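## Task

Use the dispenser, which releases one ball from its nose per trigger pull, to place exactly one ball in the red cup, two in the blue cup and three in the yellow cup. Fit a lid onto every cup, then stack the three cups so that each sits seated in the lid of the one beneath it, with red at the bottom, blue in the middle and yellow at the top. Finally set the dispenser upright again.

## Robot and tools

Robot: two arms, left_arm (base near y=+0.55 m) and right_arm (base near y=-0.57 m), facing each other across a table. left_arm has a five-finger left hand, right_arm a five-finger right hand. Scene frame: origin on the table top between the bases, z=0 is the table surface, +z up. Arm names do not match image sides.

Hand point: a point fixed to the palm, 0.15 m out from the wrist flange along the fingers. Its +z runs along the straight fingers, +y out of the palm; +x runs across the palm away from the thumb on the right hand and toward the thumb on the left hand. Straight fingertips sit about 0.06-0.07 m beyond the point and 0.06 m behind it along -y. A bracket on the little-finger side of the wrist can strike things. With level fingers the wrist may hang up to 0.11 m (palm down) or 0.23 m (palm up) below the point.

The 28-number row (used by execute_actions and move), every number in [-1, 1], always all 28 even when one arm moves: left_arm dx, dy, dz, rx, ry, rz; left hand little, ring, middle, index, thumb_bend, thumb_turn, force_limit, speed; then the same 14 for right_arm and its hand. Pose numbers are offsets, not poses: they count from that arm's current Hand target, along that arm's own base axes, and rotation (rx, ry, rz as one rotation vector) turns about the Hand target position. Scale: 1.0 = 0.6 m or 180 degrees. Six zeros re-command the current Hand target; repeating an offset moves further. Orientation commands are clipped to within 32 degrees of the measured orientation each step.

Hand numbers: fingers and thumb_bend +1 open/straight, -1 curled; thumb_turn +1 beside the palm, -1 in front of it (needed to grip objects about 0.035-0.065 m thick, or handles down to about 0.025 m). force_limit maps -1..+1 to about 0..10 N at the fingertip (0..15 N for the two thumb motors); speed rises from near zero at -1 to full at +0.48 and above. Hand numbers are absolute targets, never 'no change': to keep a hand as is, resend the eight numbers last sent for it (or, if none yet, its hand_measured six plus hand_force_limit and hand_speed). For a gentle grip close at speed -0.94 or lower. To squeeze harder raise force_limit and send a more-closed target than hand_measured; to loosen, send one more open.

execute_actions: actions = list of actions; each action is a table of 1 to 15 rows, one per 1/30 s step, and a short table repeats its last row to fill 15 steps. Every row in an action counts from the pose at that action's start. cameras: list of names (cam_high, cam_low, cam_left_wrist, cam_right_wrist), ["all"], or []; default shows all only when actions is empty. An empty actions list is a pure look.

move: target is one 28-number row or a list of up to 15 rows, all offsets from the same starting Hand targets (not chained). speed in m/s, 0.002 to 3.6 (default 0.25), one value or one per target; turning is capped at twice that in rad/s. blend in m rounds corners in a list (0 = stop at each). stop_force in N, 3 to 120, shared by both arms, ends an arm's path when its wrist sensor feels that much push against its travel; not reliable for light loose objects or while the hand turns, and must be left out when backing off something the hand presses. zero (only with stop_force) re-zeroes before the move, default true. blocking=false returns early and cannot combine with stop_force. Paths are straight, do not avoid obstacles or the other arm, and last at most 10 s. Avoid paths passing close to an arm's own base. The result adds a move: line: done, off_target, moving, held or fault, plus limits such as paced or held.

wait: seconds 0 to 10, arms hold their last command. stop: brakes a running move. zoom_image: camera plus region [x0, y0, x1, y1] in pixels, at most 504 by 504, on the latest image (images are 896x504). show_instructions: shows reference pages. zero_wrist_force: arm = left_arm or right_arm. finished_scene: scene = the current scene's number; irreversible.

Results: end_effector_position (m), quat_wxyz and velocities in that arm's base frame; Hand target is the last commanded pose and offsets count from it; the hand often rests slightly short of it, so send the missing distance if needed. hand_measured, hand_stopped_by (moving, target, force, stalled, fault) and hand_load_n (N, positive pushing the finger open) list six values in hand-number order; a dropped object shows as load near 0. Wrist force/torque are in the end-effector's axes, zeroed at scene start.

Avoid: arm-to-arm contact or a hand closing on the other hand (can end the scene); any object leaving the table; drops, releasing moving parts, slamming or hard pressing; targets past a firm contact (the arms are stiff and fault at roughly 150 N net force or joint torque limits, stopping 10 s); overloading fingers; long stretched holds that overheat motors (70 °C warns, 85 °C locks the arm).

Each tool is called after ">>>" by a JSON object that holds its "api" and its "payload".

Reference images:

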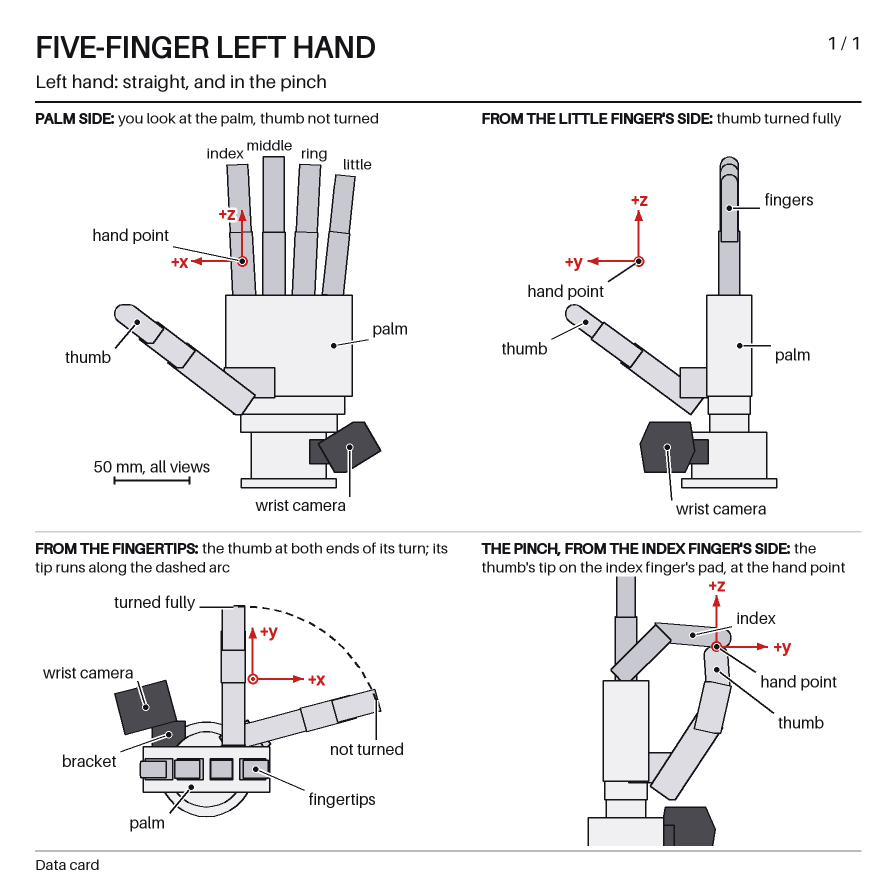

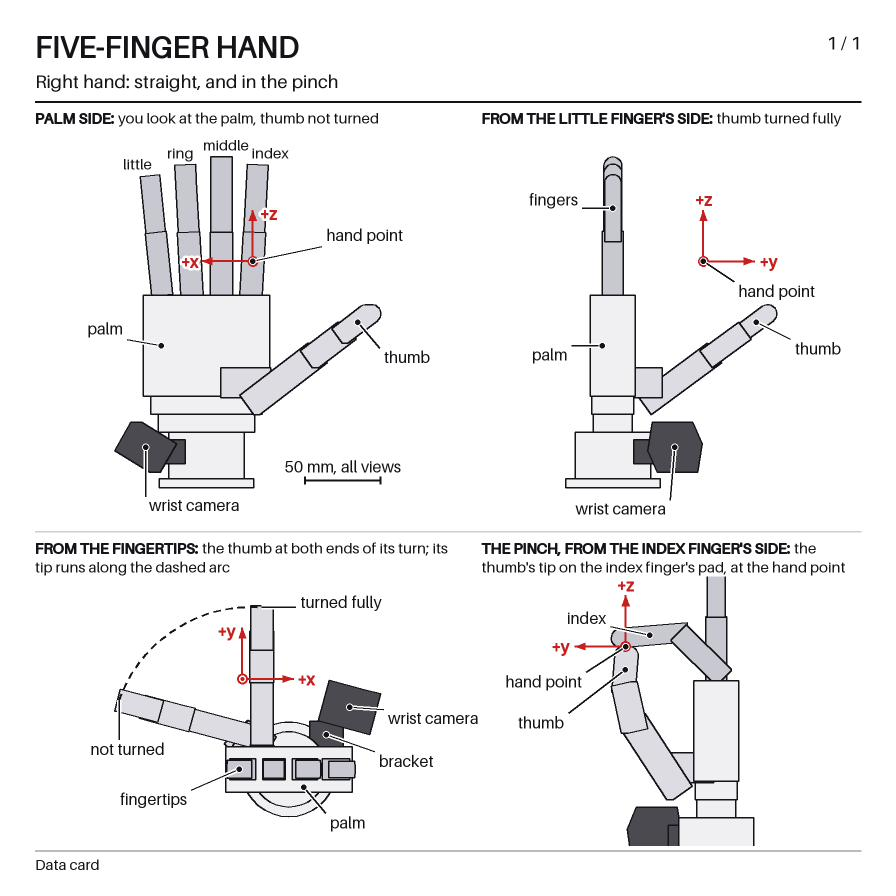

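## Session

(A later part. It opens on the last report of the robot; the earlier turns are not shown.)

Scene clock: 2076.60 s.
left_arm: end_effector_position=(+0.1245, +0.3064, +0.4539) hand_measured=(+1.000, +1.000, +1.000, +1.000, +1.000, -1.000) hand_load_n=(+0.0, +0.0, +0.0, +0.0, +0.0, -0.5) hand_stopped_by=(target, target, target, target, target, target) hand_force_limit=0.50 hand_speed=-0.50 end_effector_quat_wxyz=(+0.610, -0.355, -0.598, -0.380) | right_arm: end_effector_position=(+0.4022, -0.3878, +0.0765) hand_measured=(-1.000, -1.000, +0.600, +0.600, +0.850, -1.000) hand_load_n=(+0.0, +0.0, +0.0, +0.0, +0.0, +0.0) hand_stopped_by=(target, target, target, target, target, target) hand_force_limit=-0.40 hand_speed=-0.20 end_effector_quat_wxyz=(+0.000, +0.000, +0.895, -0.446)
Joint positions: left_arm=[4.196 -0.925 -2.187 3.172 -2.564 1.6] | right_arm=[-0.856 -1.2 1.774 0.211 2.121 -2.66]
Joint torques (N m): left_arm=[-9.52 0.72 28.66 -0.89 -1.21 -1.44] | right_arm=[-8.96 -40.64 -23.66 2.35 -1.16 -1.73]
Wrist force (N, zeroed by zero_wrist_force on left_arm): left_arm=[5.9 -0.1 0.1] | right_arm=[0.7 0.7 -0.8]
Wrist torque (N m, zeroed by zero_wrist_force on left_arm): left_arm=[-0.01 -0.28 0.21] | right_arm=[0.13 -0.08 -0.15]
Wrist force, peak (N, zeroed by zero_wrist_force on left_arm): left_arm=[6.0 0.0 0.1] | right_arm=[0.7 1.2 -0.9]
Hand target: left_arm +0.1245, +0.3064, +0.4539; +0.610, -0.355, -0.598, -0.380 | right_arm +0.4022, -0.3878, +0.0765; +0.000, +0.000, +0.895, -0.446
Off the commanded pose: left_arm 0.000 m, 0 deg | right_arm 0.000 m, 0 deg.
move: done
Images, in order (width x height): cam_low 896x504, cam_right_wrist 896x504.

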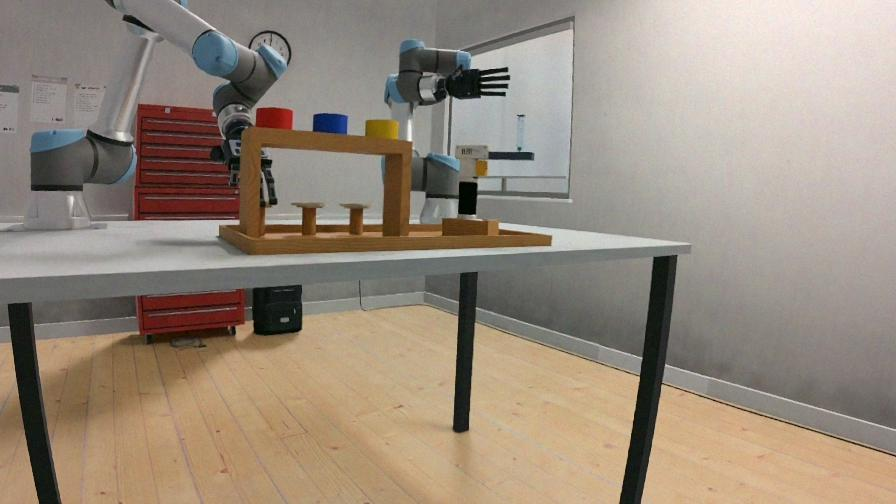

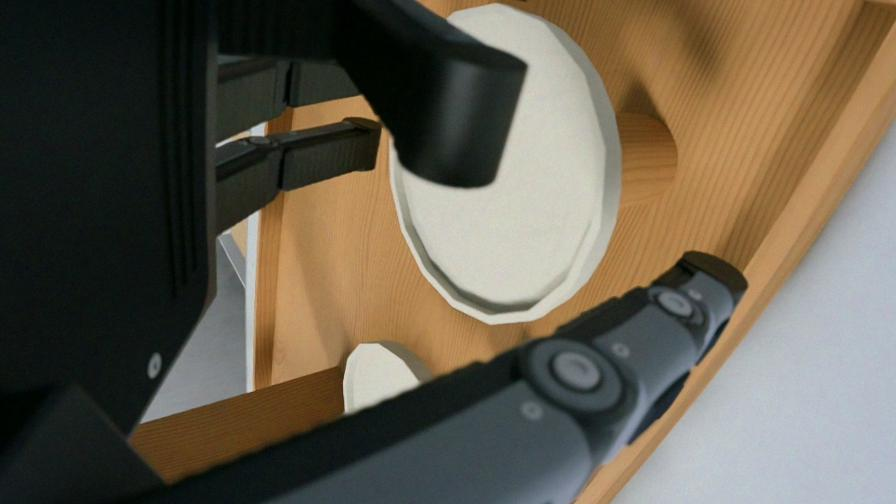

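>>> {"api": "move", "payload": {"target": [0,0,0,0,0,0,1,1,1,1,1,-1,0.5,-0.5,0,-0.0083,0,0,0,0,-1,-1,0.6,0.6,0.85,-1,-0.4,-0.2], "speed": 0.02, "stop_force": 3}}

>>> {"api": "execute_actions", "payload": {"actions": [[[0,0,0,0,0,0,1,1,1,1,1,-1,0.5,-0.5,0,0,0,0,0,0,-1,-1,0.6,0.6,0.7,-1,-0.4,-0.8]],[[0,0,0,0,0,0,1,1,1,1,1,-1,0.5,-0.5,0,0,0,0,0,0,-1,-1,0.6,0.6,0.7,-1,-0.4,-0.8]]], "cameras": ["cam_right_wrist", "cam_low"]}}

>>> {"api": "zoom_image", "payload": {"camera": "cam_low", "region": [245, 180, 305, 225]}}

>>> {"api": "zoom_image", "payload": {"camera": "cam_right_wrist", "region": [340, 0, 780, 400]}}

Scene clock: 2100.23 s.
left_arm: end_effector_position=(+0.1245, +0.3064, +0.4539) hand_measured=(+1.000, +1.000, +1.000, +1.000, +1.000, -1.000) hand_load_n=(+0.0, +0.0, +0.0, +0.0, +0.0, -0.5) hand_stopped_by=(target, target, target, target, target, target) hand_force_limit=0.50 hand_speed=-0.50 end_effector_quat_wxyz=(+0.610, -0.355, -0.598, -0.380) | right_arm: end_effector_position=(+0.4022, -0.3928, +0.0765) hand_measured=(-1.000, -1.000, +0.600, +0.600, +0.850, -1.000) hand_load_n=(+0.0, +0.0, +0.0, +0.0, +0.0, +0.0) hand_stopped_by=(target, target, target, target, target, target) hand_force_limit=-0.40 hand_speed=-0.20 end_effector_quat_wxyz=(+0.000, +0.000, +0.895, -0.446)
Joint positions: left_arm=[4.196 -0.925 -2.187 3.172 -2.564 1.6] | right_arm=[-0.864 -1.196 1.767 0.211 2.116 -2.666]
Joint torques (N m): left_arm=[-10.64 1.03 28.22 -0.78 -1.22 -1.5] | right_arm=[8.18 -39.75 -5.57 0.18 1.67 2.11]
Wrist force (N, zeroed by zero_wrist_force on left_arm): left_arm=[5.9 0.1 0.0] | right_arm=[0.5 0.8 -0.6]
Wrist torque (N m, zeroed by zero_wrist_force on left_arm): left_arm=[0.02 -0.29 0.21] | right_arm=[0.13 -0.07 -0.01]
Wrist force, peak (N, zeroed by zero_wrist_force on left_arm): left_arm=[6.0 -0.1 0.0] | right_arm=[0.9 0.8 -0.6]
Hand target: left_arm +0.1245, +0.3064, +0.4539; +0.610, -0.355, -0.598, -0.380 | right_arm +0.4022, -0.3928, +0.0765; +0.000, +0.000, +0.895, -0.446
Off the commanded pose: left_arm 0.000 m, 0 deg | right_arm 0.000 m, 0 deg.
move: done

Scene clock: 2101.43 s.
left_arm: end_effector_position=(+0.1245, +0.3064, +0.4539) hand_measured=(+1.000, +1.000, +1.000, +1.000, +1.000, -1.000) hand_load_n=(+0.0, +0.0, +0.0, +0.0, +0.0, +0.0) hand_stopped_by=(target, target, target, target, target, target) hand_force_limit=0.50 hand_speed=-0.50 end_effector_quat_wxyz=(+0.610, -0.355, -0.598, -0.380) | right_arm: end_effector_position=(+0.4022, -0.3928, +0.0765) hand_measured=(-1.000, -1.000, +0.600, +0.600, +0.700, -1.000) hand_load_n=(+0.0, +0.0, +0.0, +0.0, +0.0, +0.0) hand_stopped_by=(target, target, target, target, target, target) hand_force_limit=-0.40 hand_speed=-0.80 end_effector_quat_wxyz=(+0.000, +0.000, +0.895, -0.446)
Joint positions: left_arm=[4.196 -0.925 -2.187 3.172 -2.564 1.6] | right_arm=[-0.864 -1.196 1.767 0.211 2.116 -2.666]
Joint torques (N m): left_arm=[-10.49 1.42 28.82 -0.99 -1.29 -1.52] | right_arm=[6.59 -38.24 -5.73 0.99 1.61 1.98]
Wrist force (N, zeroed by zero_wrist_force on left_arm): left_arm=[5.6 0.1 0.1] | right_arm=[0.4 0.7 -0.6]
Wrist torque (N m, zeroed by zero_wrist_force on left_arm): left_arm=[0.01 -0.25 0.19] | right_arm=[0.12 -0.05 -0.02]
Wrist force, peak (N, zeroed by zero_wrist_force on left_arm): left_arm=[5.9 0.1 0.1] | right_arm=[0.9 0.8 -0.8]
Hand target: left_arm +0.1245, +0.3064, +0.4539; +0.610, -0.355, -0.598, -0.380 | right_arm +0.4022, -0.3928, +0.0765; +0.000, +0.000, +0.895, -0.446
Off the commanded pose: left_arm 0.000 m, 0 deg | right_arm 0.000 m, 0 deg.
Images, in order (width x height): cam_low 896x504, cam_right_wrist 896x504.

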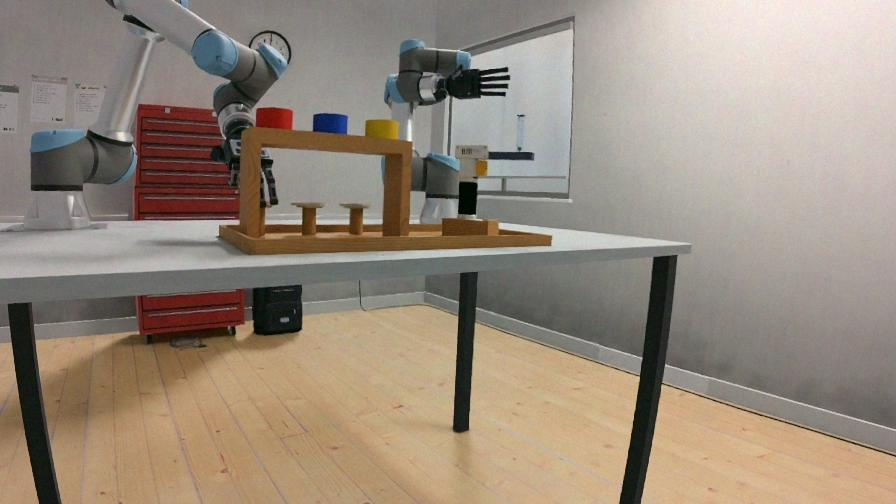

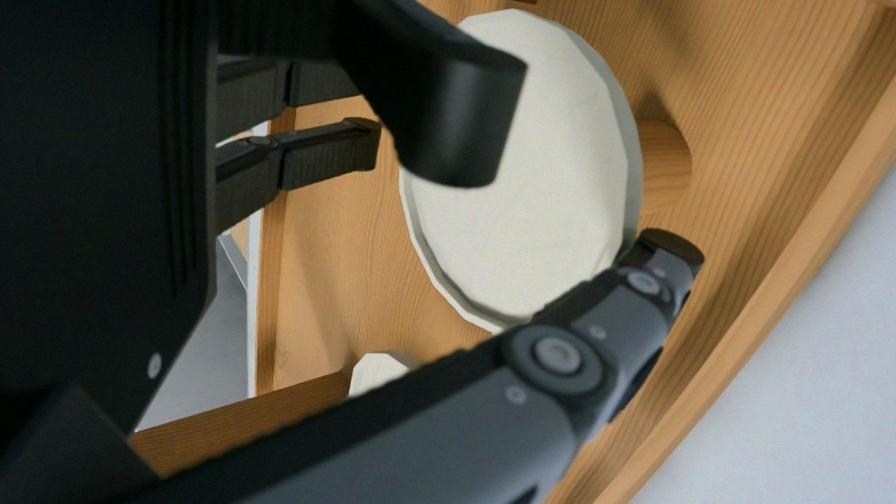

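Scaled by 8.400 from the camera's 896x504 image, which has a finer 1280x720 frame.

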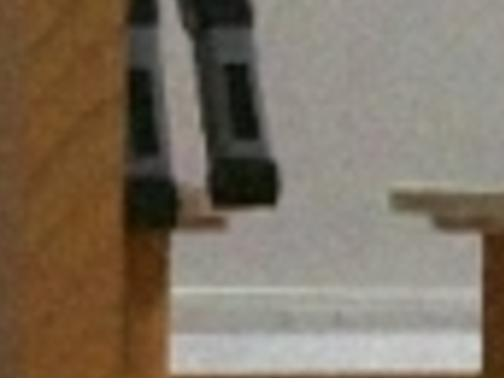

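Scaled by 1.145 from the camera's 896x504 image, which has a finer 1280x720 frame.

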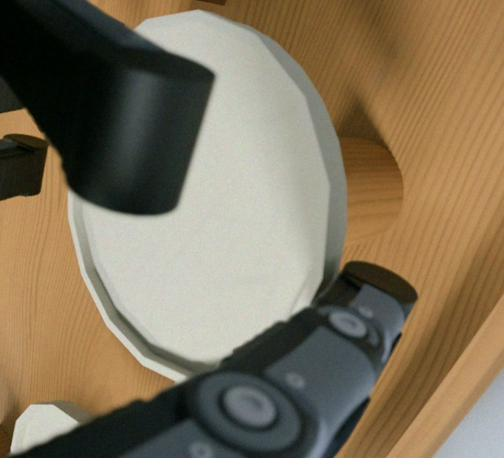

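>>> {"api": "execute_actions", "payload": {"actions": [[[0,0,0,0,0,0,1,1,1,1,1,-1,0.5,-0.5,0,0,0,0,0,0,-1,-1,0.1,0.1,0.7,-1,-0.4,-0.9]],[[0,0,0,0,0,0,1,1,1,1,1,-1,0.5,-0.5,0,0,0,0,0,0,-1,-1,0.1,0.1,0.7,-1,-0.4,-0.9]],[[0,0,0,0,0,0,1,1,1,1,1,-1,0.5,-0.5,0,0,0,0,0,0,-1,-1,0.1,0.1,0.7,-1,-0.4,-0.9]],[[0,0,0,0,0,0,1,1,1,1,1,-1,0.5,-0.5,0,0,0,0,0,0,-1,-1,0.1,0.1,0.7,-1,-0.4,-0.9]]], "cameras": ["cam_right_wrist"]}}

>>> {"api": "zoom_image", "payload": {"camera": "cam_right_wrist", "region": [340, 0, 780, 400]}}

Scene clock: 2110.77 s.
left_arm: end_effector_position=(+0.1245, +0.3064, +0.4539) hand_measured=(+1.000, +1.000, +1.000, +1.000, +1.000, -1.000) hand_load_n=(+0.0, +0.0, +0.0, +0.0, +0.0, -0.5) hand_stopped_by=(target, target, target, target, target, target) hand_force_limit=0.50 hand_speed=-0.50 end_effector_quat_wxyz=(+0.610, -0.355, -0.598, -0.380) | right_arm: end_effector_position=(+0.4022, -0.3928, +0.0765) hand_measured=(-1.000, -1.000, +0.396, +0.388, +0.702, -1.000) hand_load_n=(+0.0, +0.0, +3.0, +6.0, +7.0, -0.5) hand_stopped_by=(target, target, force, force, target, target) hand_force_limit=-0.40 hand_speed=-0.90 end_effector_quat_wxyz=(+0.000, +0.000, +0.895, -0.446)
Joint positions: left_arm=[4.196 -0.925 -2.187 3.172 -2.564 1.6] | right_arm=[-0.864 -1.196 1.767 0.211 2.116 -2.666]
Joint torques (N m): left_arm=[-10.02 1.37 28.1 -0.83 -1.19 -1.36] | right_arm=[8.56 -29.95 -6.47 1.88 0.05 1.39]
Wrist force (N, zeroed by zero_wrist_force on left_arm): left_arm=[5.7 0.2 0.1] | right_arm=[0.4 -3.5 -2.7]
Wrist torque (N m, zeroed by zero_wrist_force on left_arm): left_arm=[0.04 -0.26 0.19] | right_arm=[0.04 -0.05 -0.08]
Wrist force, peak (N, zeroed by zero_wrist_force on left_arm): left_arm=[6.0 0.1 0.0] | right_arm=[0.7 -4.1 -2.6]
Hand target: left_arm +0.1245, +0.3064, +0.4539; +0.610, -0.355, -0.598, -0.380 | right_arm +0.4022, -0.3928, +0.0765; +0.000, +0.000, +0.895, -0.446
Off the commanded pose: left_arm 0.000 m, 0 deg | right_arm 0.000 m, 0 deg.
Images, in order (width x height): cam_right_wrist 896x504.

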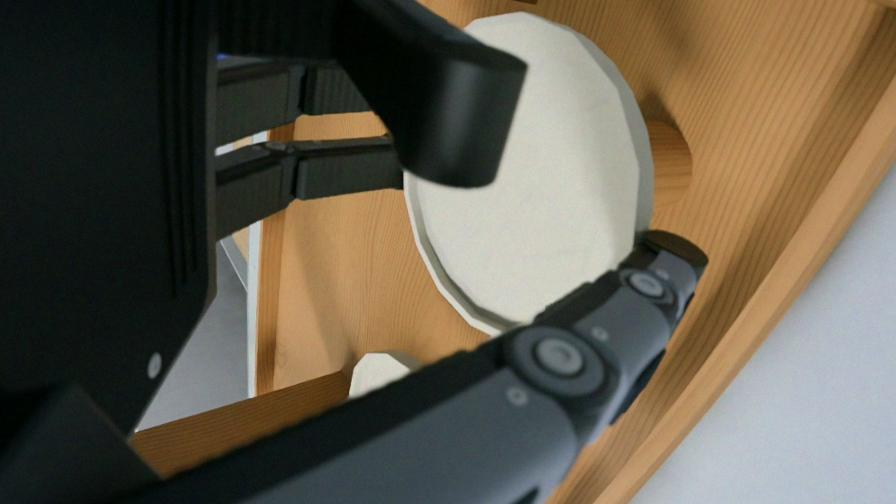

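Scaled by 1.145 from the camera's 896x504 image, which has a finer 1280x720 frame.

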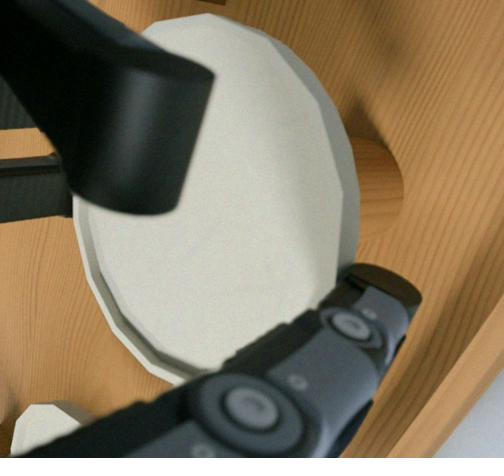

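>>> {"api": "move", "payload": {"target": [[0,0,0,0,0,0,1,1,1,1,1,-1,0.5,-0.5,0,0,0.03,0,0,0,-1,-1,0.1,0.1,0.7,-1,-0.4,-0.9],[0,0,0,0,0,0,1,1,1,1,1,-1,0.5,-0.5,0,0.1,0.0667,0,0,0,-1,-1,0.1,0.1,0.7,-1,-0.4,-0.9]], "speed": [0.02,0.05], "cameras": ["cam_right_wrist","cam_high"]}}

>>> {"api": "zoom_image", "payload": {"camera": "cam_high", "region": [280, 230, 440, 350]}}

Scene clock: 2120.40 s.
left_arm: end_effector_position=(+0.1245, +0.3064, +0.4539) hand_measured=(+1.000, +1.000, +1.000, +1.000, +1.000, -1.000) hand_load_n=(+0.0, +0.0, +0.0, +0.0, +0.0, +0.0) hand_stopped_by=(target, target, target, target, target, target) hand_force_limit=0.50 hand_speed=-0.50 end_effector_quat_wxyz=(+0.610, -0.355, -0.598, -0.380) | right_arm: end_effector_position=(+0.4021, -0.3327, +0.1165) hand_measured=(-1.000, -1.000, +0.396, +0.388, +0.702, -1.000) hand_load_n=(+0.0, +0.0, +2.0, +5.5, +8.0, +0.0) hand_stopped_by=(target, target, force, force, target, target) hand_force_limit=-0.40 hand_speed=-0.90 end_effector_quat_wxyz=(+0.000, +0.000, +0.895, -0.446)
Joint positions: left_arm=[4.196 -0.925 -2.187 3.172 -2.564 1.6] | right_arm=[-0.76 -1.296 1.798 0.328 2.187 -2.577]
Joint torques (N m): left_arm=[-10.25 0.86 28.41 -0.81 -1.22 -1.32] | right_arm=[-6.4 -21.35 -25.33 -0.6 -0.54 -2.01]
Wrist force (N, zeroed by zero_wrist_force on left_arm): left_arm=[5.8 -0.1 -0.1] | right_arm=[0.6 0.9 -1.2]
Wrist torque (N m, zeroed by zero_wrist_force on left_arm): left_arm=[0.00 -0.27 0.20] | right_arm=[0.12 -0.10 -0.09]
Wrist force, peak (N, zeroed by zero_wrist_force on left_arm): left_arm=[6.0 0.0 0.2] | right_arm=[0.5 -3.8 -2.8]
Hand target: left_arm +0.1245, +0.3064, +0.4539; +0.610, -0.355, -0.598, -0.380 | right_arm +0.4022, -0.3328, +0.1165; +0.000, +0.000, +0.895, -0.446
Off the commanded pose: left_arm 0.000 m, 0 deg | right_arm 0.000 m, 0 deg.
move: done
Images, in order (width x height): cam_high 896x504, cam_right_wrist 896x504.

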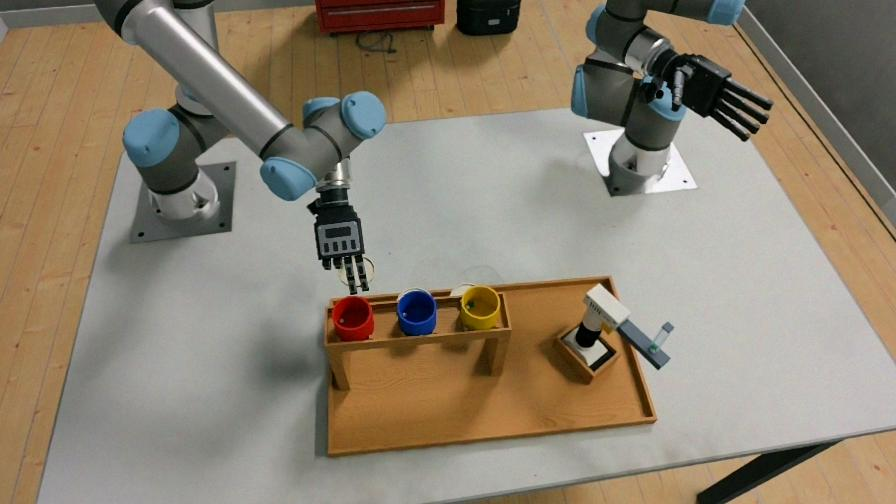

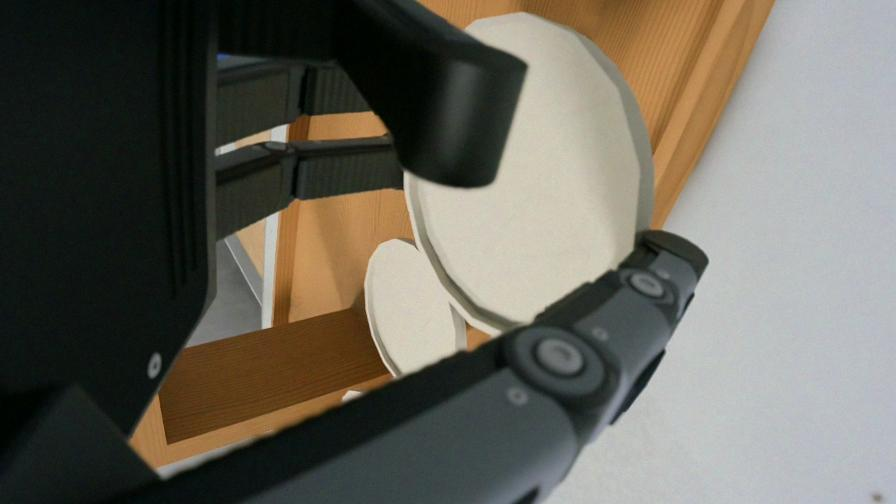

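Scaled by 3.150 from the camera's 896x504 image, which has a finer 1280x720 frame.

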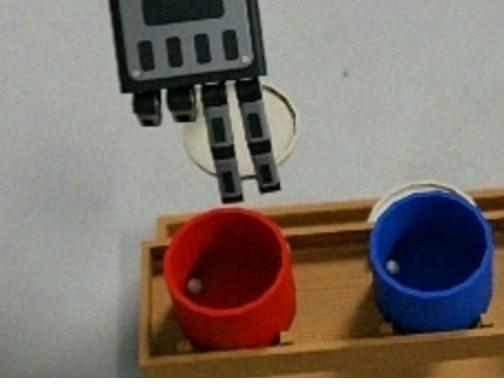

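>>> {"api": "move", "payload": {"target": [[0,0,0,0,0,0,1,1,1,1,1,-1,0.5,-0.5,0,0,0.3558,0,0,0,-1,-1,0.1,0.1,0.7,-1,-0.4,-0.9],[0,0,0,0,0,0,1,1,1,1,1,-1,0.5,-0.5,-0.0033,-0.2833,0.3558,0,0,0,-1,-1,0.1,0.1,0.7,-1,-0.4,-0.9],[0,0,0,0,0,0,1,1,1,1,1,-1,0.5,-0.5,-0.0033,-0.2833,0.2558,0,0,0,-1,-1,0.1,0.1,0.7,-1,-0.4,-0.9]], "speed": [0.1,0.1,0.06], "blend": [0.03,0.03,0], "cameras": ["cam_right_wrist","cam_high","cam_low"]}}

>>> {"api": "zoom_image", "payload": {"camera": "cam_low", "region": [210, 60, 350, 160]}}

>>> {"api": "zoom_image", "payload": {"camera": "cam_high", "region": [300, 230, 460, 350]}}

Scene clock: 2150.70 s.
left_arm: end_effector_position=(+0.1245, +0.3064, +0.4539) hand_measured=(+1.000, +1.000, +1.000, +1.000, +1.000, -1.000) hand_load_n=(+0.0, +0.0, +0.0, +0.0, +0.0, -0.5) hand_stopped_by=(target, target, target, target, target, target) hand_force_limit=0.50 hand_speed=-0.50 end_effector_quat_wxyz=(+0.610, -0.355, -0.598, -0.380) | right_arm: end_effector_position=(+0.4002, -0.5028, +0.2700) hand_measured=(-1.000, -1.000, +0.396, +0.388, +0.702, -1.000) hand_load_n=(+0.0, +0.0, +2.0, +5.0, +7.5, -0.5) hand_stopped_by=(target, target, force, force, target, target) hand_force_limit=-0.40 hand_speed=-0.90 end_effector_quat_wxyz=(+0.000, +0.000, +0.895, -0.446)
Joint positions: left_arm=[4.196 -0.925 -2.187 3.172 -2.564 1.6] | right_arm=[-1.012 -1.191 1.226 0.692 2.007 -2.782]
Joint torques (N m): left_arm=[-9.55 0.47 28.36 -0.76 -1.19 -1.18] | right_arm=[8.13 -30.35 -27.74 2 0.18 0.19]
Wrist force (N, zeroed by zero_wrist_force on left_arm): left_arm=[5.7 0.2 -0.1] | right_arm=[0.3 0.5 -0.9]
Wrist torque (N m, zeroed by zero_wrist_force on left_arm): left_arm=[0.04 -0.27 0.19] | right_arm=[0.05 -0.03 -0.03]
Wrist force, peak (N, zeroed by zero_wrist_force on left_arm): left_arm=[6.1 -0.1 -0.1] | right_arm=[0.5 1.8 -0.4]
Hand target: left_arm +0.1245, +0.3064, +0.4539; +0.610, -0.355, -0.598, -0.380 | right_arm +0.4002, -0.5028, +0.2700; +0.000, +0.000, +0.895, -0.446
Off the commanded pose: left_arm 0.000 m, 0 deg | right_arm 0.000 m, 0 deg.
move: done
Images, in order (width x height): cam_high 896x504, cam_low 896x504, cam_right_wrist 896x504.

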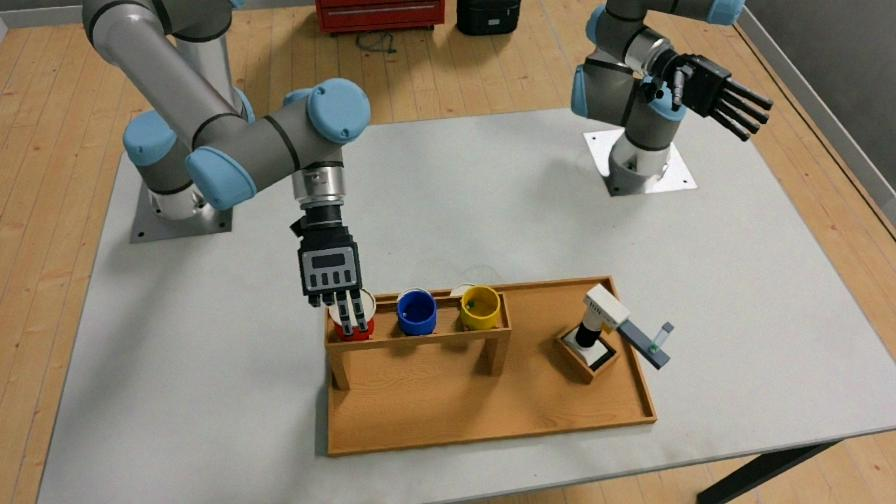

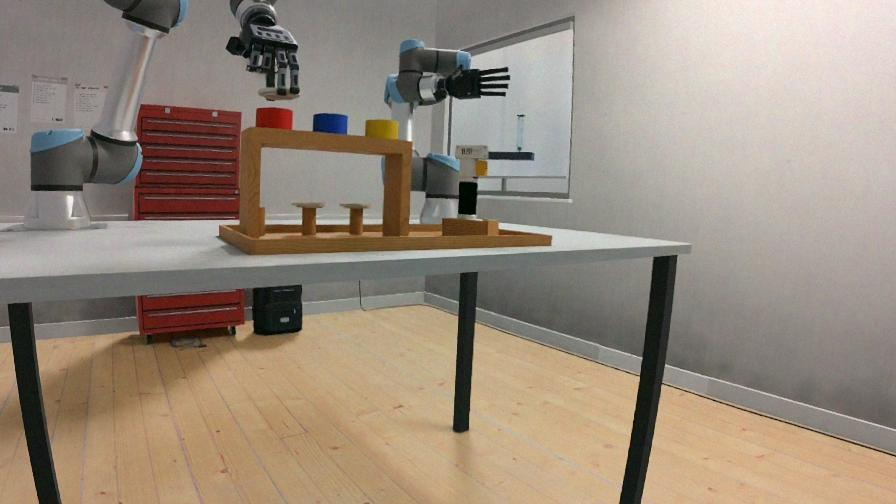

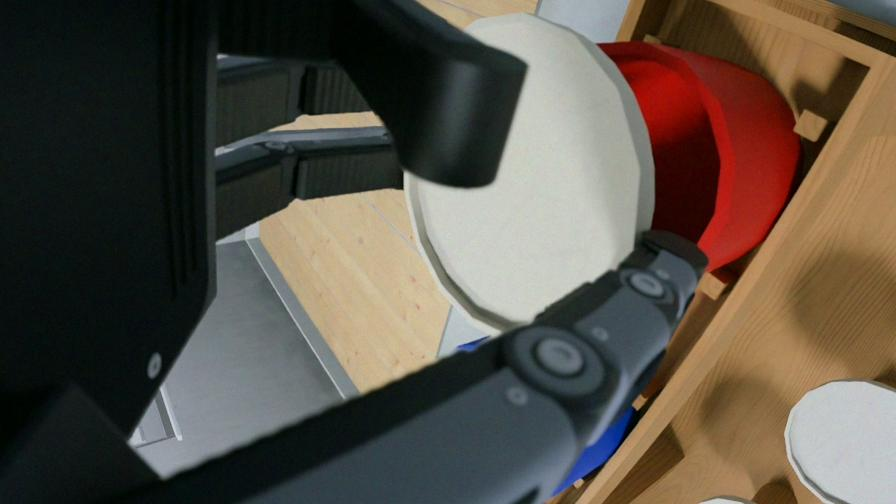

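Scaled by 3.600 from the camera's 896x504 image, which has a finer 1280x720 frame.

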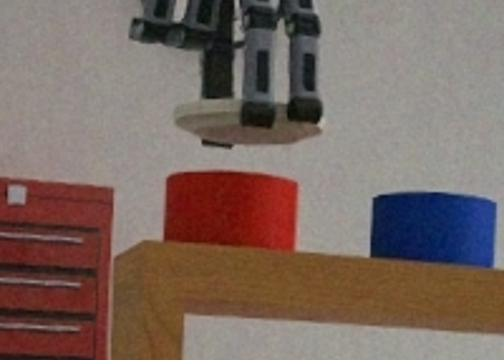

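Scaled by 3.150 from the camera's 896x504 image, which has a finer 1280x720 frame.

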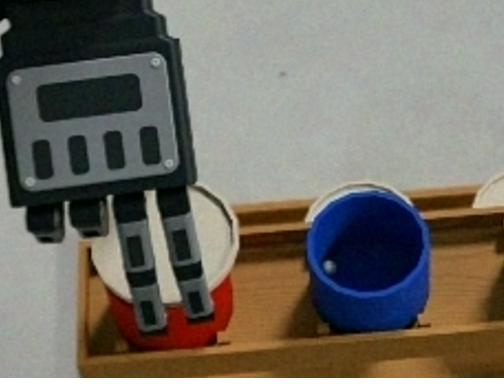

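>>> {"api": "zoom_image", "payload": {"camera": "cam_high", "region": [310, 270, 400, 350]}}

>>> {"api": "zoom_image", "payload": {"camera": "cam_low", "region": [240, 60, 320, 130]}}

Scaled by 5.600 from the camera's 896x504 image, which has a finer 1280x720 frame.

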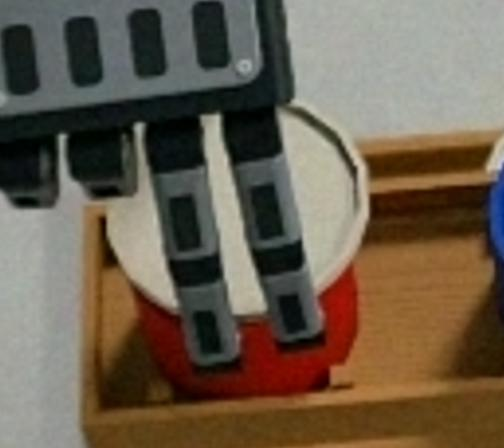

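Scaled by 6.300 from the camera's 896x504 image, which has a finer 1280x720 frame.

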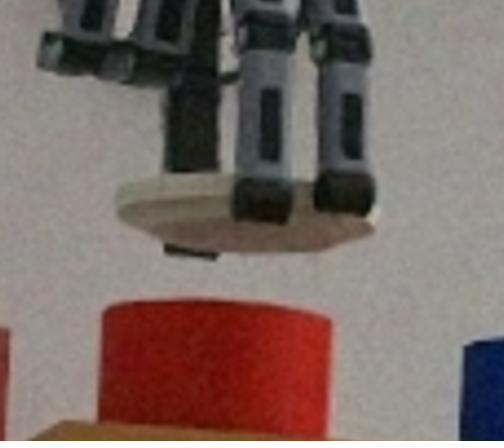

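>>> {"api": "move", "payload": {"target": [0,0,0,0,0,0,1,1,1,1,1,-1,0.5,-0.5,-0.0057,0.0133,-0.0067,-0.025,0,0,-1,-1,0.1,0.1,0.7,-1,-0.4,-0.9], "speed": 0.04, "cameras": ["cam_high","cam_low"]}}

>>> {"api": "zoom_image", "payload": {"camera": "cam_low", "region": [240, 60, 320, 130]}}

>>> {"api": "zoom_image", "payload": {"camera": "cam_high", "region": [310, 270, 400, 350]}}

Scene clock: 2217.90 s.
left_arm: end_effector_position=(+0.1245, +0.3064, +0.4539) hand_measured=(+1.000, +1.000, +1.000, +1.000, +1.000, -1.000) hand_load_n=(+0.0, +0.0, +0.0, +0.0, +0.0, -0.5) hand_stopped_by=(target, target, target, target, target, target) hand_force_limit=0.50 hand_speed=-0.50 end_effector_quat_wxyz=(+0.610, -0.355, -0.598, -0.380) | right_arm: end_effector_position=(+0.3968, -0.4947, +0.2660) hand_measured=(-1.000, -1.000, +0.396, +0.388, +0.702, -1.000) hand_load_n=(+0.0, +0.0, +2.0, +5.5, +8.0, +0.0) hand_stopped_by=(target, target, force, force, target, target) hand_force_limit=-0.40 hand_speed=-0.90 end_effector_quat_wxyz=(+0.000, +0.000, +0.877, -0.481)
Joint positions: left_arm=[4.196 -0.925 -2.187 3.172 -2.564 1.6] | right_arm=[-0.992 -1.249 1.338 0.562 2.05 -2.804]
Joint torques (N m): left_arm=[-9.75 0.7 28.55 -0.71 -1.27 -1.08] | right_arm=[-4.99 -25.81 -28.06 2.08 -1.25 1.39]
Wrist force (N, zeroed by zero_wrist_force on left_arm): left_arm=[5.8 0.1 0.0] | right_arm=[-0.1 1.1 -1.0]
Wrist torque (N m, zeroed by zero_wrist_force on left_arm): left_arm=[0.01 -0.28 0.20] | right_arm=[0.16 0.00 -0.03]
Wrist force, peak (N, zeroed by zero_wrist_force on left_arm): left_arm=[5.9 0.0 0.0] | right_arm=[0.0 1.5 -1.0]
Hand target: left_arm +0.1245, +0.3064, +0.4539; +0.610, -0.355, -0.598, -0.380 | right_arm +0.3968, -0.4948, +0.2660; +0.000, +0.000, +0.877, -0.481
Off the commanded pose: left_arm 0.000 m, 0 deg | right_arm 0.000 m, 0 deg.
move: done
Images, in order (width x height): cam_high 896x504, cam_low 896x504.

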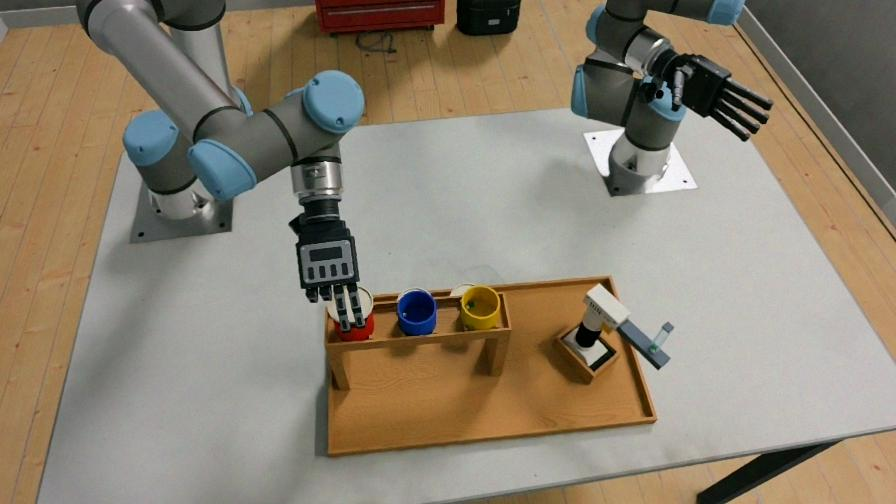

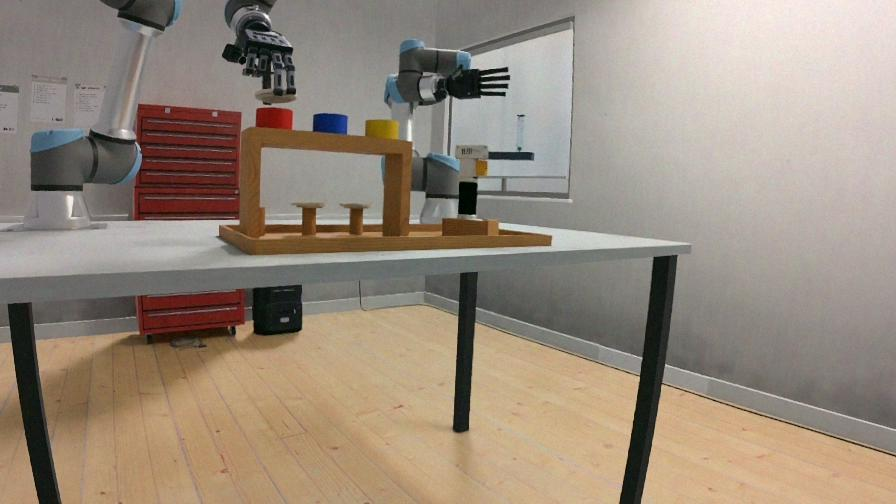

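Scaled by 6.300 from the camera's 896x504 image, which has a finer 1280x720 frame.

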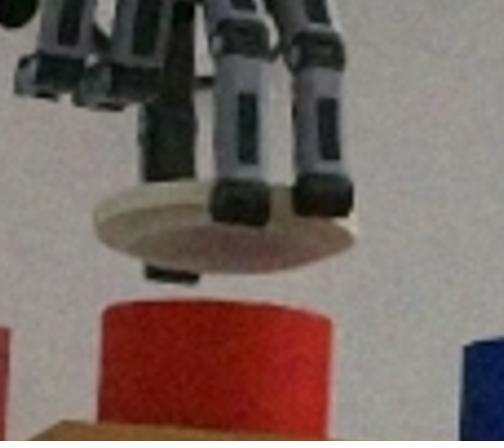

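Scaled by 5.600 from the camera's 896x504 image, which has a finer 1280x720 frame.

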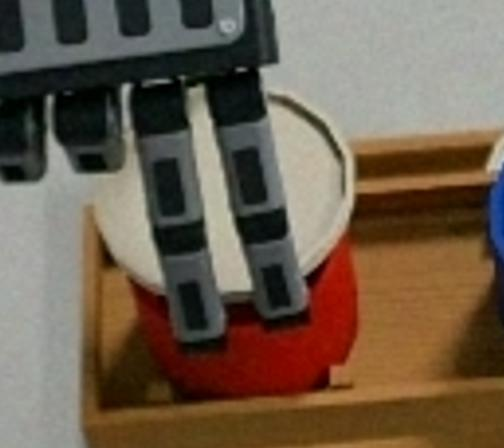

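>>> {"api": "move", "payload": {"target": [0,0,0,0,0,0,1,1,1,1,1,-1,0.5,-0.5,0,-0.0017,0.0033,0.05,0,0,-1,-1,0.1,0.1,0.7,-1,-0.4,-0.9], "speed": 0.06, "cameras": ["cam_high","cam_low","cam_right_wrist"]}}

>>> {"api": "zoom_image", "payload": {"camera": "cam_low", "region": [240, 60, 320, 130]}}

>>> {"api": "zoom_image", "payload": {"camera": "cam_high", "region": [310, 270, 400, 350]}}

Scene clock: 2237.53 s.
left_arm: end_effector_position=(+0.1245, +0.3064, +0.4539) hand_measured=(+1.000, +1.000, +1.000, +1.000, +1.000, -1.000) hand_load_n=(+0.0, +0.0, +0.0, +0.0, +0.0, -0.5) hand_stopped_by=(target, target, target, target, target, target) hand_force_limit=0.50 hand_speed=-0.50 end_effector_quat_wxyz=(+0.610, -0.355, -0.598, -0.380) | right_arm: end_effector_position=(+0.3967, -0.4959, +0.2680) hand_measured=(-1.000, -1.000, +0.396, +0.388, +0.702, -1.000) hand_load_n=(+0.0, +0.0, +2.0, +5.0, +8.0, +0.0) hand_stopped_by=(target, target, force, force, target, target) hand_force_limit=-0.40 hand_speed=-0.90 end_effector_quat_wxyz=(+0.000, +0.000, +0.912, -0.410)
Joint positions: left_arm=[4.196 -0.925 -2.187 3.172 -2.564 1.6] | right_arm=[-1.028 -1.167 1.18 0.789 1.967 -2.761]
Joint torques (N m): left_arm=[-10.4 0.56 28.77 -0.82 -1.19 -0.93] | right_arm=[8.4 -45.31 -10.37 -1.08 1.84 -1.58]
Wrist force (N, zeroed by zero_wrist_force on left_arm): left_arm=[5.8 -0.1 0.0] | right_arm=[0.5 0.2 -0.7]
Wrist torque (N m, zeroed by zero_wrist_force on left_arm): left_arm=[-0.01 -0.28 0.20] | right_arm=[0.03 -0.06 -0.17]
Wrist force, peak (N, zeroed by zero_wrist_force on left_arm): left_arm=[6.0 0.1 -0.1] | right_arm=[-0.1 1.4 -1.1]
Hand target: left_arm +0.1245, +0.3064, +0.4539; +0.610, -0.355, -0.598, -0.380 | right_arm +0.3968, -0.4958, +0.2680; +0.000, +0.000, +0.912, -0.410
Off the commanded pose: left_arm 0.000 m, 0 deg | right_arm 0.000 m, 0 deg.
move: done
Images, in order (width x height): cam_high 896x504, cam_low 896x504, cam_right_wrist 896x504.

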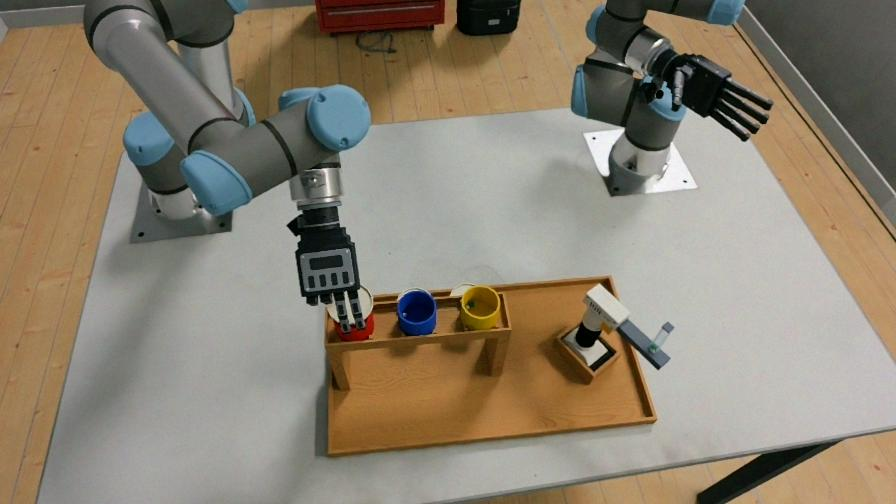

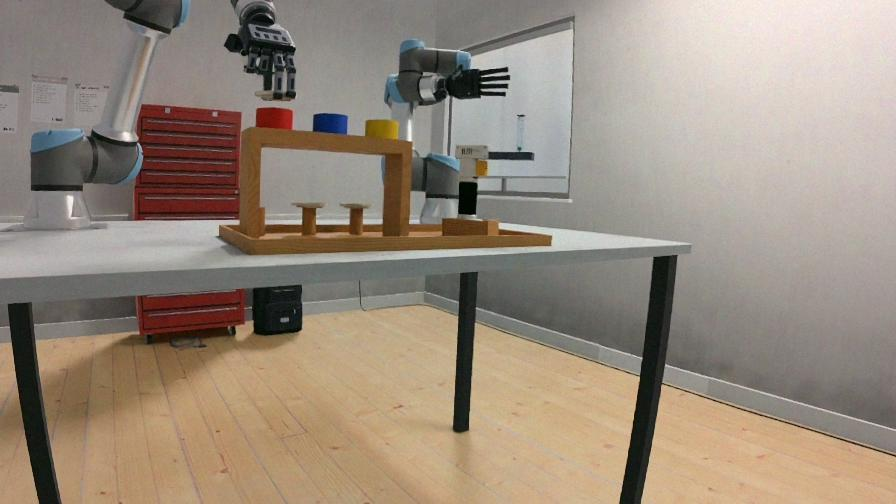

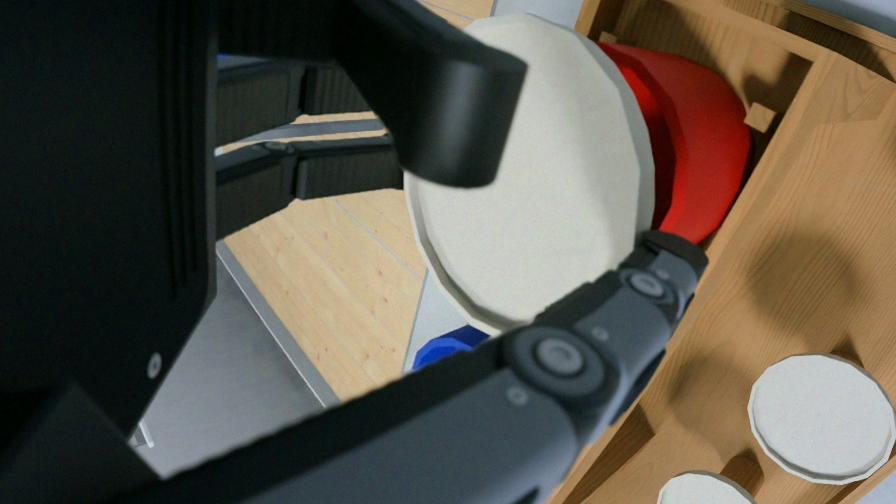

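Scaled by 6.300 from the camera's 896x504 image, which has a finer 1280x720 frame.

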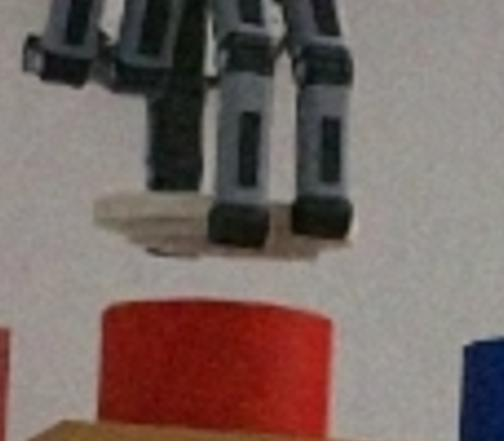

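Scaled by 5.600 from the camera's 896x504 image, which has a finer 1280x720 frame.

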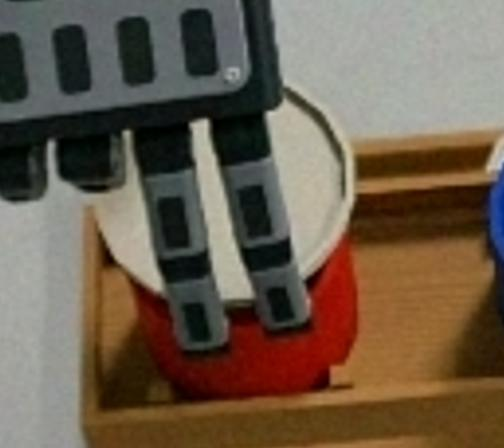

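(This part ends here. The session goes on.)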